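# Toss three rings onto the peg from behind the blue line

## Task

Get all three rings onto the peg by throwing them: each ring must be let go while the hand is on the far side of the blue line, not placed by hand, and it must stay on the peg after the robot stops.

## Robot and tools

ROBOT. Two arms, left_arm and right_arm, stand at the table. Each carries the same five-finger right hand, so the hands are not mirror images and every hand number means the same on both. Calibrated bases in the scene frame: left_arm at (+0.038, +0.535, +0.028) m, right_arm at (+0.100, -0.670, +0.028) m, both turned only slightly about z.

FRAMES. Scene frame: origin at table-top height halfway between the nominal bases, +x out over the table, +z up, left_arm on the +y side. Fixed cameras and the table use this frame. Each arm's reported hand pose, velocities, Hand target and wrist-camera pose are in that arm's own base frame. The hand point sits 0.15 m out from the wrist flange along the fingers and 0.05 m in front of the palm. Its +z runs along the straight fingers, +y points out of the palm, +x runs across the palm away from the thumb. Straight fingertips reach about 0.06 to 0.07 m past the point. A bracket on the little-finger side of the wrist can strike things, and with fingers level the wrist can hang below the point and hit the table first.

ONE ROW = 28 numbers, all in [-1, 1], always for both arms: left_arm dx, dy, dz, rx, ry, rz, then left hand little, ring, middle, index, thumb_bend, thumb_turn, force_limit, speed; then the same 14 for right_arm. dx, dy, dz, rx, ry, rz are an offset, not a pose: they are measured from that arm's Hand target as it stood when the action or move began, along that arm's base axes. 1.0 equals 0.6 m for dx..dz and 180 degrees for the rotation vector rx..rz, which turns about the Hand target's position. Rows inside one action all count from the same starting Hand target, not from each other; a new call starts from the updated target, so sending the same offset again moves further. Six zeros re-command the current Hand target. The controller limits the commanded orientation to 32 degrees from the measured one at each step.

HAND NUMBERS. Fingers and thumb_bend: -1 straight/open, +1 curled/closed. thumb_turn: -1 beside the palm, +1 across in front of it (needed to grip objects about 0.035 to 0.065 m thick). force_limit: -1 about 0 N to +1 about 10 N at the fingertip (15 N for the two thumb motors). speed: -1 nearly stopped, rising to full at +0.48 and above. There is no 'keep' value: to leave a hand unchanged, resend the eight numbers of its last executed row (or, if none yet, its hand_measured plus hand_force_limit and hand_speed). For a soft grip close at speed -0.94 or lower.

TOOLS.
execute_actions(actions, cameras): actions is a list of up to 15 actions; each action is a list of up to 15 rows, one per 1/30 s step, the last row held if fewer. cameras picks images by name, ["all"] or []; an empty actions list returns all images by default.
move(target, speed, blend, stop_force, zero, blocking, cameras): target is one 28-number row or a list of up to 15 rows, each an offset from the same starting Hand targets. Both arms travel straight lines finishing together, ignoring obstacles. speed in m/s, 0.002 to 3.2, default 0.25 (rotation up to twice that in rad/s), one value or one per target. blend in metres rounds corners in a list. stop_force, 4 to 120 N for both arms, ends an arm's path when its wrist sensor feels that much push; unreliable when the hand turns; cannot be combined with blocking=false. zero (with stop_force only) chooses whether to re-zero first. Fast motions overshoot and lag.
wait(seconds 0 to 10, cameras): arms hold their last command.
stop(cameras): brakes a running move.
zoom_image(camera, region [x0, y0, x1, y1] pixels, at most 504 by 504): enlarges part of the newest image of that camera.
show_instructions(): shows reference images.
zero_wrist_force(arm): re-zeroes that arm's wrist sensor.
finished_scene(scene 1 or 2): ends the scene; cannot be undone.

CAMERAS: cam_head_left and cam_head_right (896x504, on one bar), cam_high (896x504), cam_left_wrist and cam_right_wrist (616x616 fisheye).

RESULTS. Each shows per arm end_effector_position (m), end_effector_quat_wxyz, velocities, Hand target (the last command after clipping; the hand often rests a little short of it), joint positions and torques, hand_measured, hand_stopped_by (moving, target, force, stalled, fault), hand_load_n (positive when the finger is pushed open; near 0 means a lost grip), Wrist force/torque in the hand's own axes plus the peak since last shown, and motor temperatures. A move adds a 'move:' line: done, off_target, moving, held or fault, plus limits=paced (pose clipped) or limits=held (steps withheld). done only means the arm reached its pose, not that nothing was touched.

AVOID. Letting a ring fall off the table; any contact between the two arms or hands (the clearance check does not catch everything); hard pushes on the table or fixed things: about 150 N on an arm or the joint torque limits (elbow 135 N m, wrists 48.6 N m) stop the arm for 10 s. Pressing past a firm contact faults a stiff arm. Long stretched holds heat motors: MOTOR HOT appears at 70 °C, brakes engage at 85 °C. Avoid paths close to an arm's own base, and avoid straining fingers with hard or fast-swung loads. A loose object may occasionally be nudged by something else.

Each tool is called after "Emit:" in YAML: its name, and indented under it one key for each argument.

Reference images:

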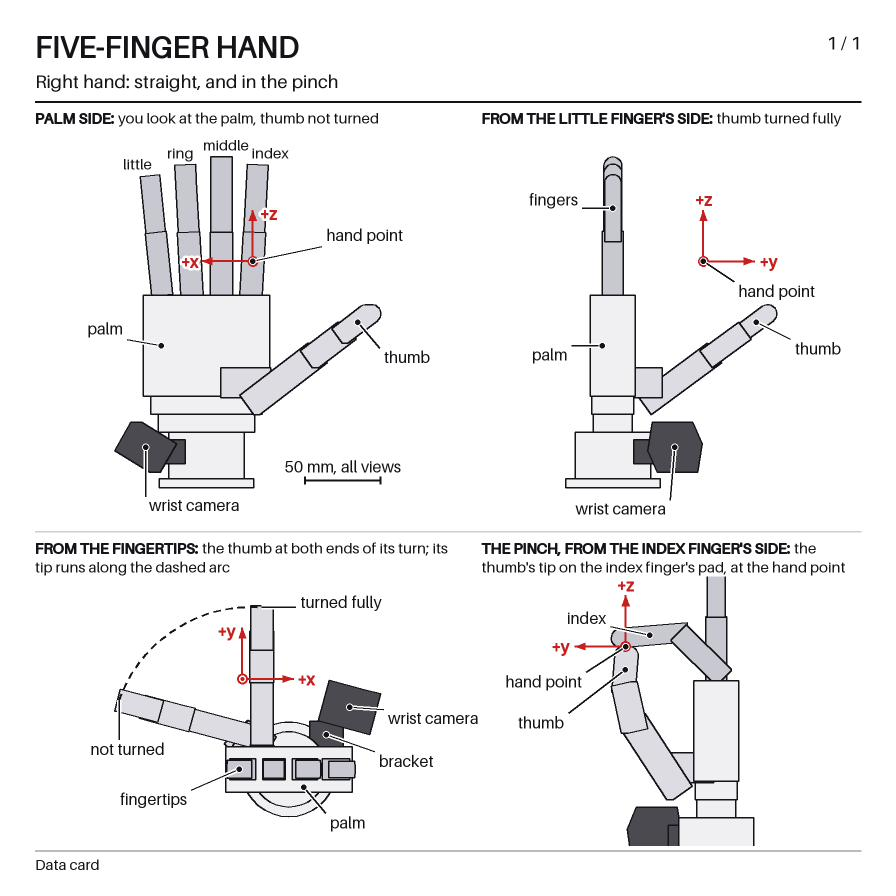

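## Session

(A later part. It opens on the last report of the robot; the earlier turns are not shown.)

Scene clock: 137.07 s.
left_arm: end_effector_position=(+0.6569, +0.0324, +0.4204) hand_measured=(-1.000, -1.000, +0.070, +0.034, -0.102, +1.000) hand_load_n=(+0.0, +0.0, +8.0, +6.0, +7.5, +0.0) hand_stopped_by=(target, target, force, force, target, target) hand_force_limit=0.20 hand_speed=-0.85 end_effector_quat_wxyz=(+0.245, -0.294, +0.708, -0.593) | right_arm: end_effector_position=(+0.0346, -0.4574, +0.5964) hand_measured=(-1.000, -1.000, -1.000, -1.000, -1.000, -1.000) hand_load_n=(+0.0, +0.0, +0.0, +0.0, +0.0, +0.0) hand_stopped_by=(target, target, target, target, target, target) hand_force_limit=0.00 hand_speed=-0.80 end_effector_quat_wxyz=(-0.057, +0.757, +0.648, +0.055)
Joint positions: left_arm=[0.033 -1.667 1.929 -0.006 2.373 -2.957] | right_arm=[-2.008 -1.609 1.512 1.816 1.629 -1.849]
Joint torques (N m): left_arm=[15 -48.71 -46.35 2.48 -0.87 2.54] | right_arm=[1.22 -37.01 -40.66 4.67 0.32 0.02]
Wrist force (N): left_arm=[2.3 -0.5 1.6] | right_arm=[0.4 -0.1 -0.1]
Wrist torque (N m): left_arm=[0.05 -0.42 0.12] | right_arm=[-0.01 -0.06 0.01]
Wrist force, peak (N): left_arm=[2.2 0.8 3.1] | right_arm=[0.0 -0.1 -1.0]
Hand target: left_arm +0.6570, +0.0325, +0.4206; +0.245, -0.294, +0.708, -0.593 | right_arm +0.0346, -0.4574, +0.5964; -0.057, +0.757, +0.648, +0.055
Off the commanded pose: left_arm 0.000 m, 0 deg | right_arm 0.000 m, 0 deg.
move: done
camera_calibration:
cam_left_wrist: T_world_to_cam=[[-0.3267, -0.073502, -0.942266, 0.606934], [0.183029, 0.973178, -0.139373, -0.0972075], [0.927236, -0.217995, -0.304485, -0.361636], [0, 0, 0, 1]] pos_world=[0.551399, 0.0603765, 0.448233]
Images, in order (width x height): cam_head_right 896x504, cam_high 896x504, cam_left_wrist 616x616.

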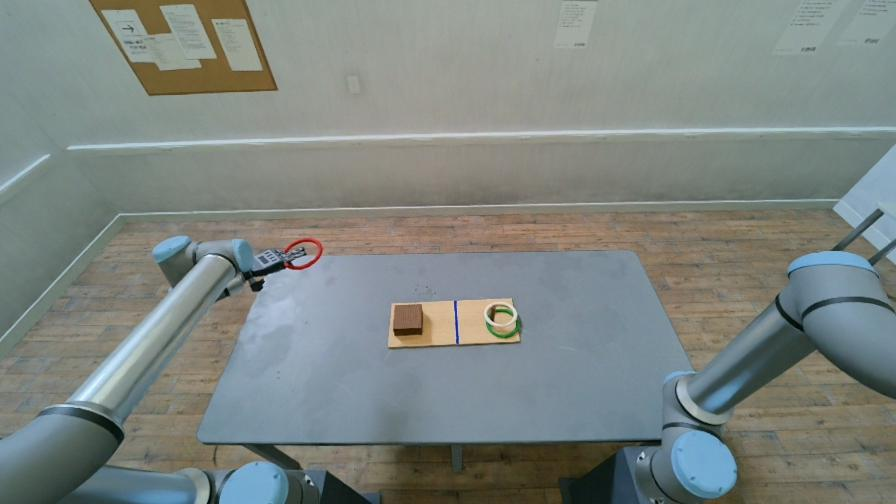

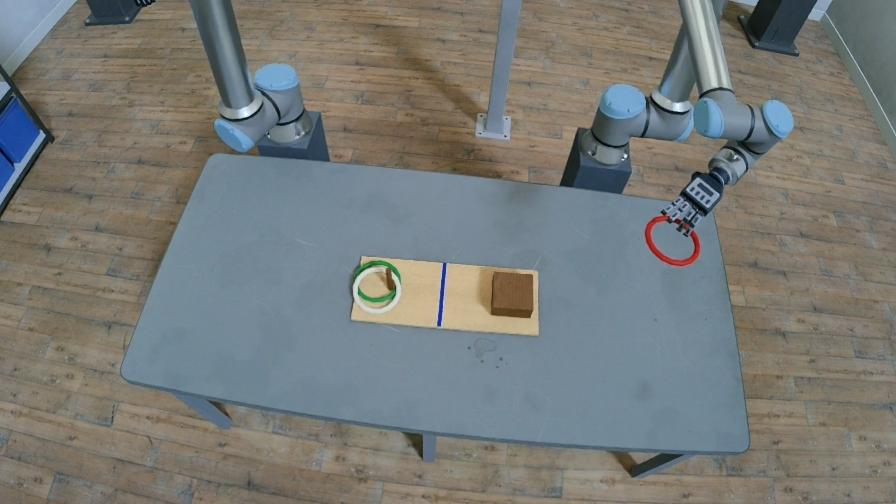

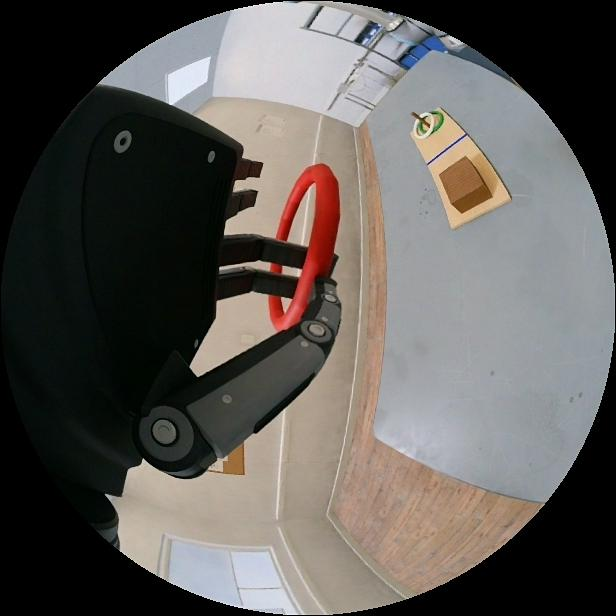

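Emit:
execute_actions:
  actions:
    - [[0,-0.0046,0,0,0,0,-1,-1,0.4,0.4,-0.1,1,0.2,-0.85,0,0,0,0,0,0,-1,-1,-1,-1,-1,-1,0,-0.8],[0,-0.0185,0,0,0,0,-1,-1,0.4,0.4,-0.1,1,0.2,-0.85,0,0,0,0,0,0,-1,-1,-1,-1,-1,-1,0,-0.8],[0,-0.0417,0,0,0,0,-1,-1,0.4,0.4,-0.1,1,0.2,-0.85,0,0,0,0,0,0,-1,-1,-1,-1,-1,-1,0,-0.8],[0,-0.0741,0,0,0,0,-1,-1,0.4,0.4,-0.1,1,0.2,-0.85,0,0,0,0,0,0,-1,-1,-1,-1,-1,-1,0,-0.8],[0,-0.1157,0,0,0,0,-1,-1,0.4,0.4,-0.1,1,0.2,-0.85,0,0,0,0,0,0,-1,-1,-1,-1,-1,-1,0,-0.8],[0,-0.1667,0,0,0,0,-1,-1,0.4,0.4,-0.1,1,0.2,-0.85,0,0,0,0,0,0,-1,-1,-1,-1,-1,-1,0,-0.8],[0,-0.2222,0,0,0,0,-1,-1,0.4,0.4,-0.1,1,0.2,-0.85,0,0,0,0,0,0,-1,-1,-1,-1,-1,-1,0,-0.8],[0,-0.2778,0,0,0,0,-1,-1,0.4,0.4,-0.1,1,0.2,-0.85,0,0,0,0,0,0,-1,-1,-1,-1,-1,-1,0,-0.8],[0,-0.3333,0,0,0,0,-1,-1,0.4,0.4,-0.1,1,0.2,-0.85,0,0,0,0,0,0,-1,-1,-1,-1,-1,-1,0,-0.8],[0,-0.3889,0,0,0,0,-1,-1,0.4,0.4,-0.1,1,0.2,-0.85,0,0,0,0,0,0,-1,-1,-1,-1,-1,-1,0,-0.8],[0,-0.4444,0,0,0,0,-1,-1,0.4,0.4,-0.1,1,0.2,-0.85,0,0,0,0,0,0,-1,-1,-1,-1,-1,-1,0,-0.8],[0,-0.5,0,0,0,0,-1,-1,0.4,0.4,-0.1,1,0.2,-0.85,0,0,0,0,0,0,-1,-1,-1,-1,-1,-1,0,-0.8],[0,-0.5556,0,0,0,0,-1,-1,0.4,0.4,-0.1,1,0.2,-0.85,0,0,0,0,0,0,-1,-1,-1,-1,-1,-1,0,-0.8],[0,-0.6111,0,0,0,0,-1,-1,0.4,0.4,-0.1,1,0.2,-0.85,0,0,0,0,0,0,-1,-1,-1,-1,-1,-1,0,-0.8],[0,-0.6667,0,0,0,0,-1,-1,0.4,0.4,-0.1,1,0.2,-0.85,0,0,0,0,0,0,-1,-1,-1,-1,-1,-1,0,-0.8]]
    - [[0,-0.0556,0,0,0,0,-1,-1,0.4,0.4,-0.1,1,0.2,-0.85,0,0,0,0,0,0,-1,-1,-1,-1,-1,-1,0,-0.8],[0,-0.1111,0,0,0,0,-1,-1,0.4,0.4,-0.1,1,0.2,-0.85,0,0,0,0,0,0,-1,-1,-1,-1,-1,-1,0,-0.8],[0,-0.1667,0,0,0,0,-1,-1,0.4,0.4,-0.1,1,0.2,-0.85,0,0,0,0,0,0,-1,-1,-1,-1,-1,-1,0,-0.8],[0,-0.2222,0,0,0,0,-1,-1,0.4,0.4,-0.1,1,0.2,-0.85,0,0,0,0,0,0,-1,-1,-1,-1,-1,-1,0,-0.8],[0,-0.2778,0,0,0,0,-1,-1,-1,-1,-0.1,1,0.2,0.6,0,0,0,0,0,0,-1,-1,-1,-1,-1,-1,0,-0.8],[0,-0.3333,0,0,0,0,-1,-1,-1,-1,-0.1,1,0.2,0.6,0,0,0,0,0,0,-1,-1,-1,-1,-1,-1,0,-0.8],[0,-0.3889,0,0,0,0,-1,-1,-1,-1,-0.1,1,0.2,0.6,0,0,0,0,0,0,-1,-1,-1,-1,-1,-1,0,-0.8],[0,-0.4444,0,0,0,0,-1,-1,-1,-1,-0.1,1,0.2,0.6,0,0,0,0,0,0,-1,-1,-1,-1,-1,-1,0,-0.8],[0,-0.5,0,0,0,0,-1,-1,-1,-1,-0.1,1,0.2,0.6,0,0,0,0,0,0,-1,-1,-1,-1,-1,-1,0,-0.8],[0,-0.5509,0,0,0,0,-1,-1,-1,-1,-0.1,1,0.2,0.6,0,0,0,0,0,0,-1,-1,-1,-1,-1,-1,0,-0.8],[0,-0.5926,0,0,0,0,-1,-1,-1,-1,-0.1,1,0.2,0.6,0,0,0,0,0,0,-1,-1,-1,-1,-1,-1,0,-0.8],[0,-0.625,0,0,0,0,-1,-1,-1,-1,-0.1,1,0.2,0.6,0,0,0,0,0,0,-1,-1,-1,-1,-1,-1,0,-0.8],[0,-0.6481,0,0,0,0,-1,-1,-1,-1,-0.1,1,0.2,0.6,0,0,0,0,0,0,-1,-1,-1,-1,-1,-1,0,-0.8],[0,-0.662,0,0,0,0,-1,-1,-1,-1,-0.1,1,0.2,0.6,0,0,0,0,0,0,-1,-1,-1,-1,-1,-1,0,-0.8],[0,-0.6667,0,0,0,0,-1,-1,-1,-1,-0.1,1,0.2,0.6,0,0,0,0,0,0,-1,-1,-1,-1,-1,-1,0,-0.8]]
  cameras: ["all"]

Emit:
zoom_image:
  camera: "cam_high"
  region: [330, 230, 460, 330]

Emit:
zoom_image:
  camera: "cam_left_wrist"
  region: [400, 240, 560, 420]

Scene clock: 139.77 s.
left_arm: end_effector_position=(+0.6318, -0.7470, +0.4144) hand_measured=(-1.000, -1.000, -1.000, -1.000, -0.100, +1.000) hand_load_n=(+0.0, +0.0, +0.0, +0.0, +0.0, +0.0) hand_stopped_by=(target, target, target, target, target, target) hand_force_limit=0.20 hand_speed=0.60 end_effector_quat_wxyz=(+0.242, -0.286, +0.704, -0.603) | right_arm: end_effector_position=(+0.0346, -0.4574, +0.5964) hand_measured=(-1.000, -1.000, -1.000, -1.000, -1.000, -1.000) hand_load_n=(+0.0, +0.0, +0.0, +0.0, +0.0, +0.0) hand_stopped_by=(target, target, target, target, target, target) hand_force_limit=0.00 hand_speed=-0.80 end_effector_quat_wxyz=(-0.057, +0.757, +0.648, +0.055)
Joint positions: left_arm=[-1.175 -1.287 1.526 -0.072 1.204 -3.207] | right_arm=[-2.008 -1.609 1.512 1.816 1.629 -1.849]
Joint torques (N m): left_arm=[-19.18 -54.16 -45.3 1.88 -2.88 -3.01] | right_arm=[0.58 -38.08 -41.57 4.73 -0.01 0.09]
Wrist force (N): left_arm=[2.1 -1.4 1.3] | right_arm=[-0.4 0.4 -0.1]
Wrist torque (N m): left_arm=[0.05 -0.35 0.44] | right_arm=[0.07 0.06 -0.01]
Wrist force, peak (N): left_arm=[5.1 -1.1 5.7] | right_arm=[0.0 -0.6 -1.0]
Hand target: left_arm +0.6570, -0.7676, +0.4206; +0.245, -0.294, +0.708, -0.593 | right_arm +0.0346, -0.4574, +0.5964; -0.057, +0.757, +0.648, +0.055
Off the commanded pose: left_arm 0.033 m, 2 deg | right_arm 0.000 m, 0 deg.
Step readings (end_effector_position of left_arm | right_arm):
0: (+0.6570, +0.0325, +0.4206) | (+0.0346, -0.4574, +0.5964)
1: (+0.6570, +0.0325, +0.4206) | (+0.0346, -0.4574, +0.5964)
2: (+0.6570, +0.0323, +0.4206) | (+0.0346, -0.4574, +0.5964)
4: (+0.6568, +0.0275, +0.4207) | (+0.0346, -0.4574, +0.5964)
8: (+0.6543, -0.0112, +0.4209) | (+0.0346, -0.4574, +0.5964)
15: (+0.6421, -0.1832, +0.4236) | (+0.0346, -0.4574, +0.5964)
16: (+0.6402, -0.2118, +0.4241) | (+0.0346, -0.4574, +0.5964)
17: (+0.6381, -0.2414, +0.4246) | (+0.0346, -0.4574, +0.5964)
19: (+0.6336, -0.3029, +0.4256) | (+0.0346, -0.4574, +0.5964)
23: (+0.6217, -0.4396, +0.4263) | (+0.0346, -0.4574, +0.5964)
30: (+0.6128, -0.6544, +0.4192) | (+0.0346, -0.4574, +0.5964)
camera_calibration:
cam_left_wrist: T_world_to_cam=[[-0.316347, -0.0842288, -0.944897, 0.522274], [0.201356, 0.967393, -0.153647, 0.655084], [0.927028, -0.238866, -0.289072, -0.531812], [0, 0, 0, 1]] pos_world=[0.526319, -0.716765, 0.440415]

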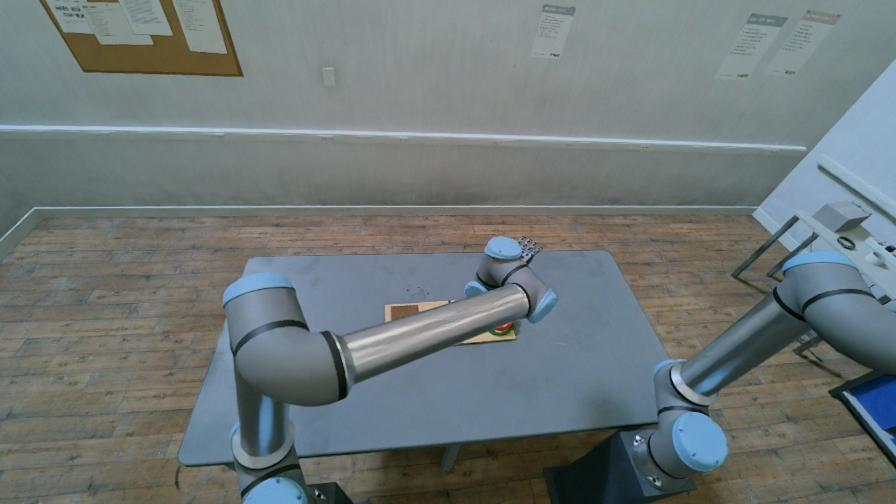

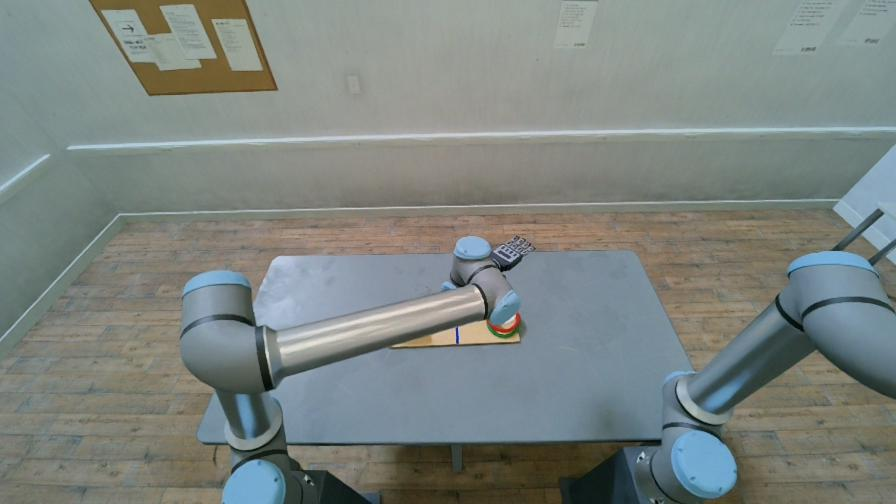

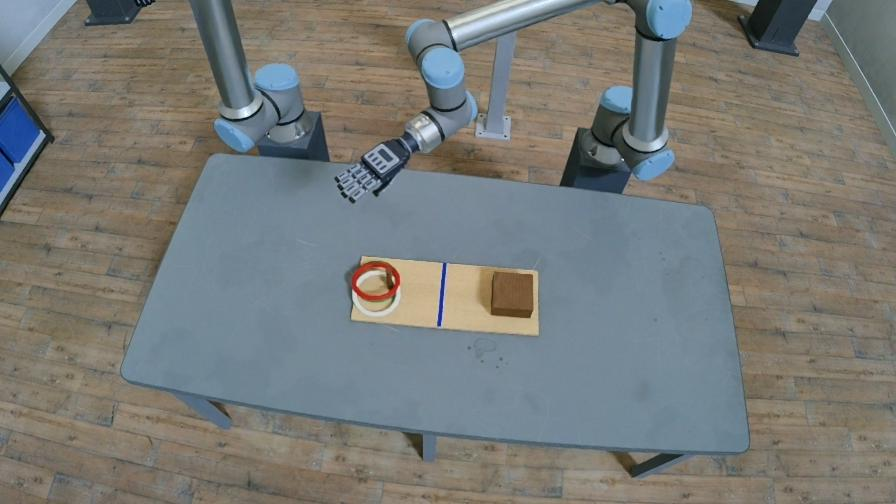

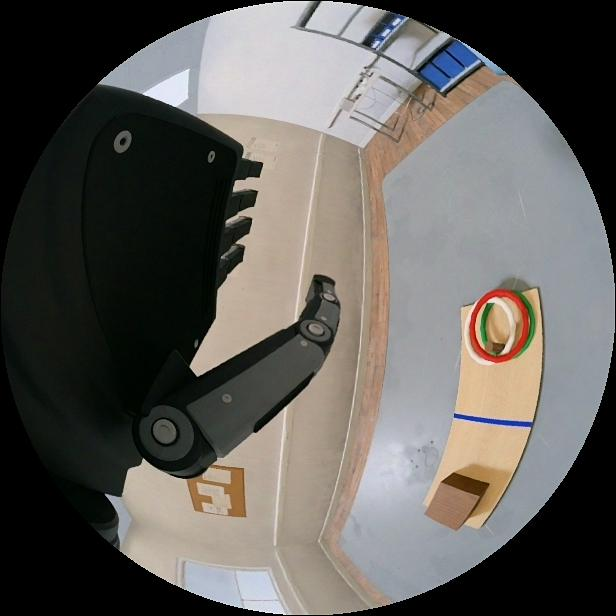

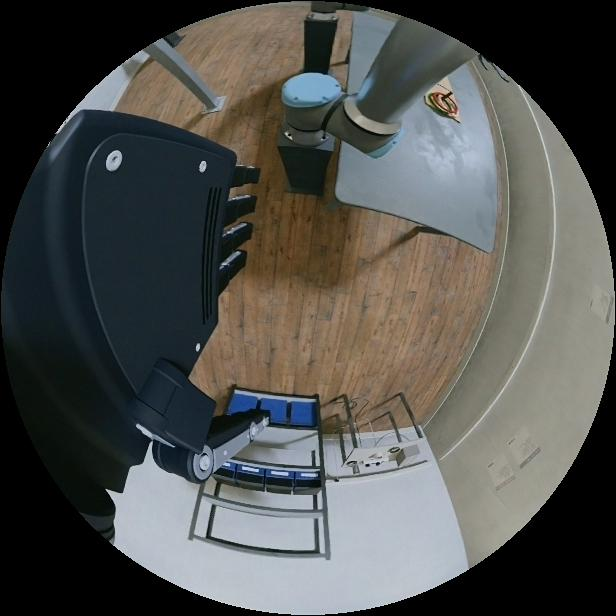

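Scaled by 3.877 from the camera's 896x504 image, which has a finer 1280x720 frame.

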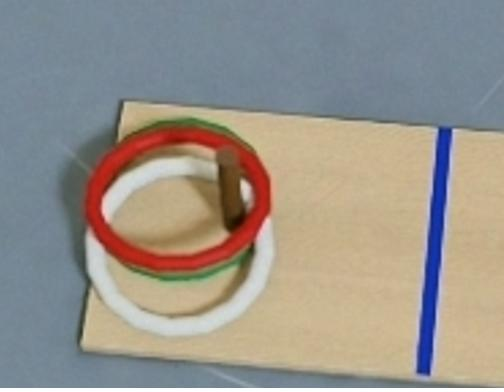

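Scaled by 2.800 from the camera's 616x616 image, which has a finer 880x880 frame.

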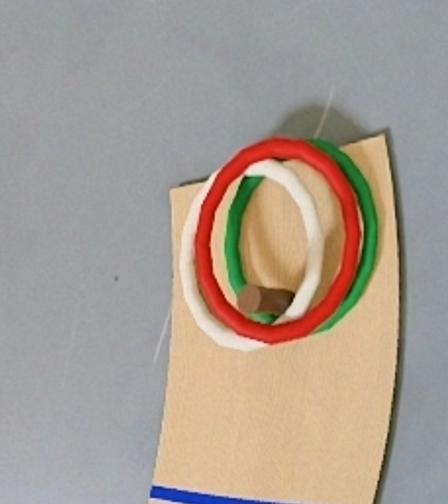

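Emit:
wait:
  seconds: 0.5
  cameras: ["cam_high"]

Emit:
zoom_image:
  camera: "cam_high"
  region: [340, 245, 420, 325]

Scene clock: 140.53 s.
left_arm: end_effector_position=(+0.6318, -0.7471, +0.4144) hand_measured=(-1.000, -1.000, -1.000, -1.000, -0.100, +1.000) hand_load_n=(+0.0, +0.0, +0.0, -0.5, +0.5, +0.0) hand_stopped_by=(target, target, target, target, target, target) hand_force_limit=0.20 hand_speed=0.60 end_effector_quat_wxyz=(+0.242, -0.286, +0.704, -0.603) | right_arm: end_effector_position=(+0.0346, -0.4574, +0.5964) hand_measured=(-1.000, -1.000, -1.000, -1.000, -1.000, -1.000) hand_load_n=(+0.0, +0.0, +0.0, +0.0, +0.0, +0.0) hand_stopped_by=(target, target, target, target, target, target) hand_force_limit=0.00 hand_speed=-0.80 end_effector_quat_wxyz=(-0.057, +0.757, +0.648, +0.055)
Joint positions: left_arm=[-1.175 -1.287 1.526 -0.072 1.204 -3.207] | right_arm=[-2.008 -1.609 1.512 1.816 1.629 -1.849]
Joint torques (N m): left_arm=[-17.75 -54.12 -46.52 1.82 -2.62 -2.98] | right_arm=[0.49 -36.76 -41.6 4.66 -0.15 -0.19]
Wrist force (N): left_arm=[2.5 -1.0 1.4] | right_arm=[-0.2 0.2 -0.6]
Wrist torque (N m): left_arm=[0.10 -0.42 0.47] | right_arm=[0.06 0.04 -0.01]
Wrist force, peak (N): left_arm=[2.7 -1.5 1.3] | right_arm=[0.2 -0.5 -0.5]
Hand target: left_arm +0.6570, -0.7676, +0.4206; +0.245, -0.294, +0.708, -0.593 | right_arm +0.0346, -0.4574, +0.5964; -0.057, +0.757, +0.648, +0.055
Off the commanded pose: left_arm 0.033 m, 2 deg | right_arm 0.000 m, 0 deg.
wait: 0.50 s; at rest from the start
Images, in order (width x height): cam_high 896x504.

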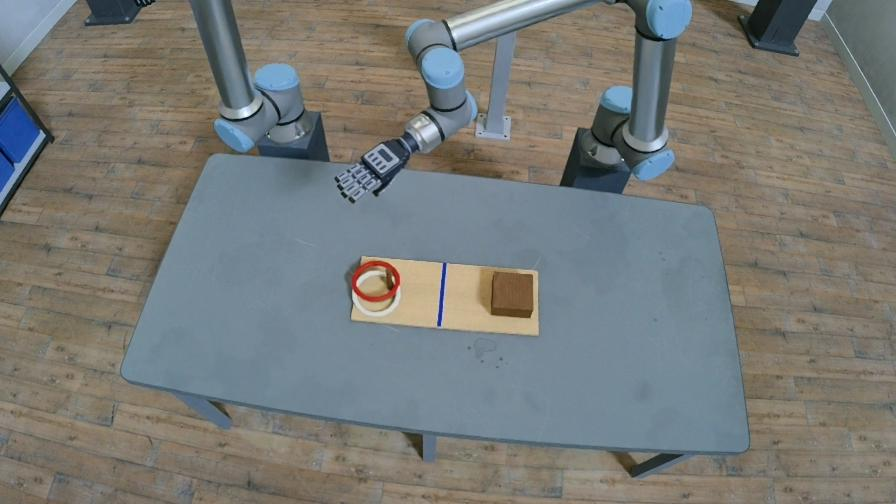

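Scaled by 6.300 from the camera's 896x504 image, which has a finer 1280x720 frame.

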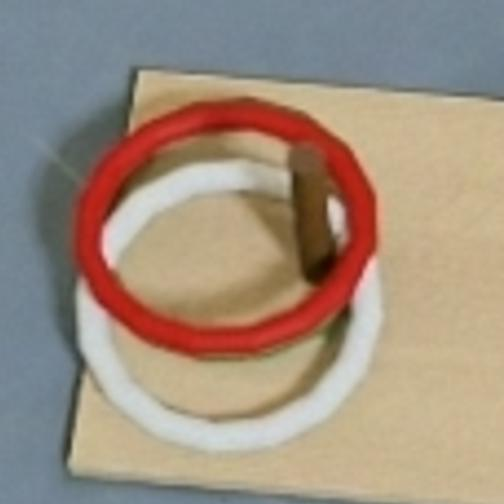

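Emit:
finished_scene:
  scene: 1

The scene is finished: the task was done.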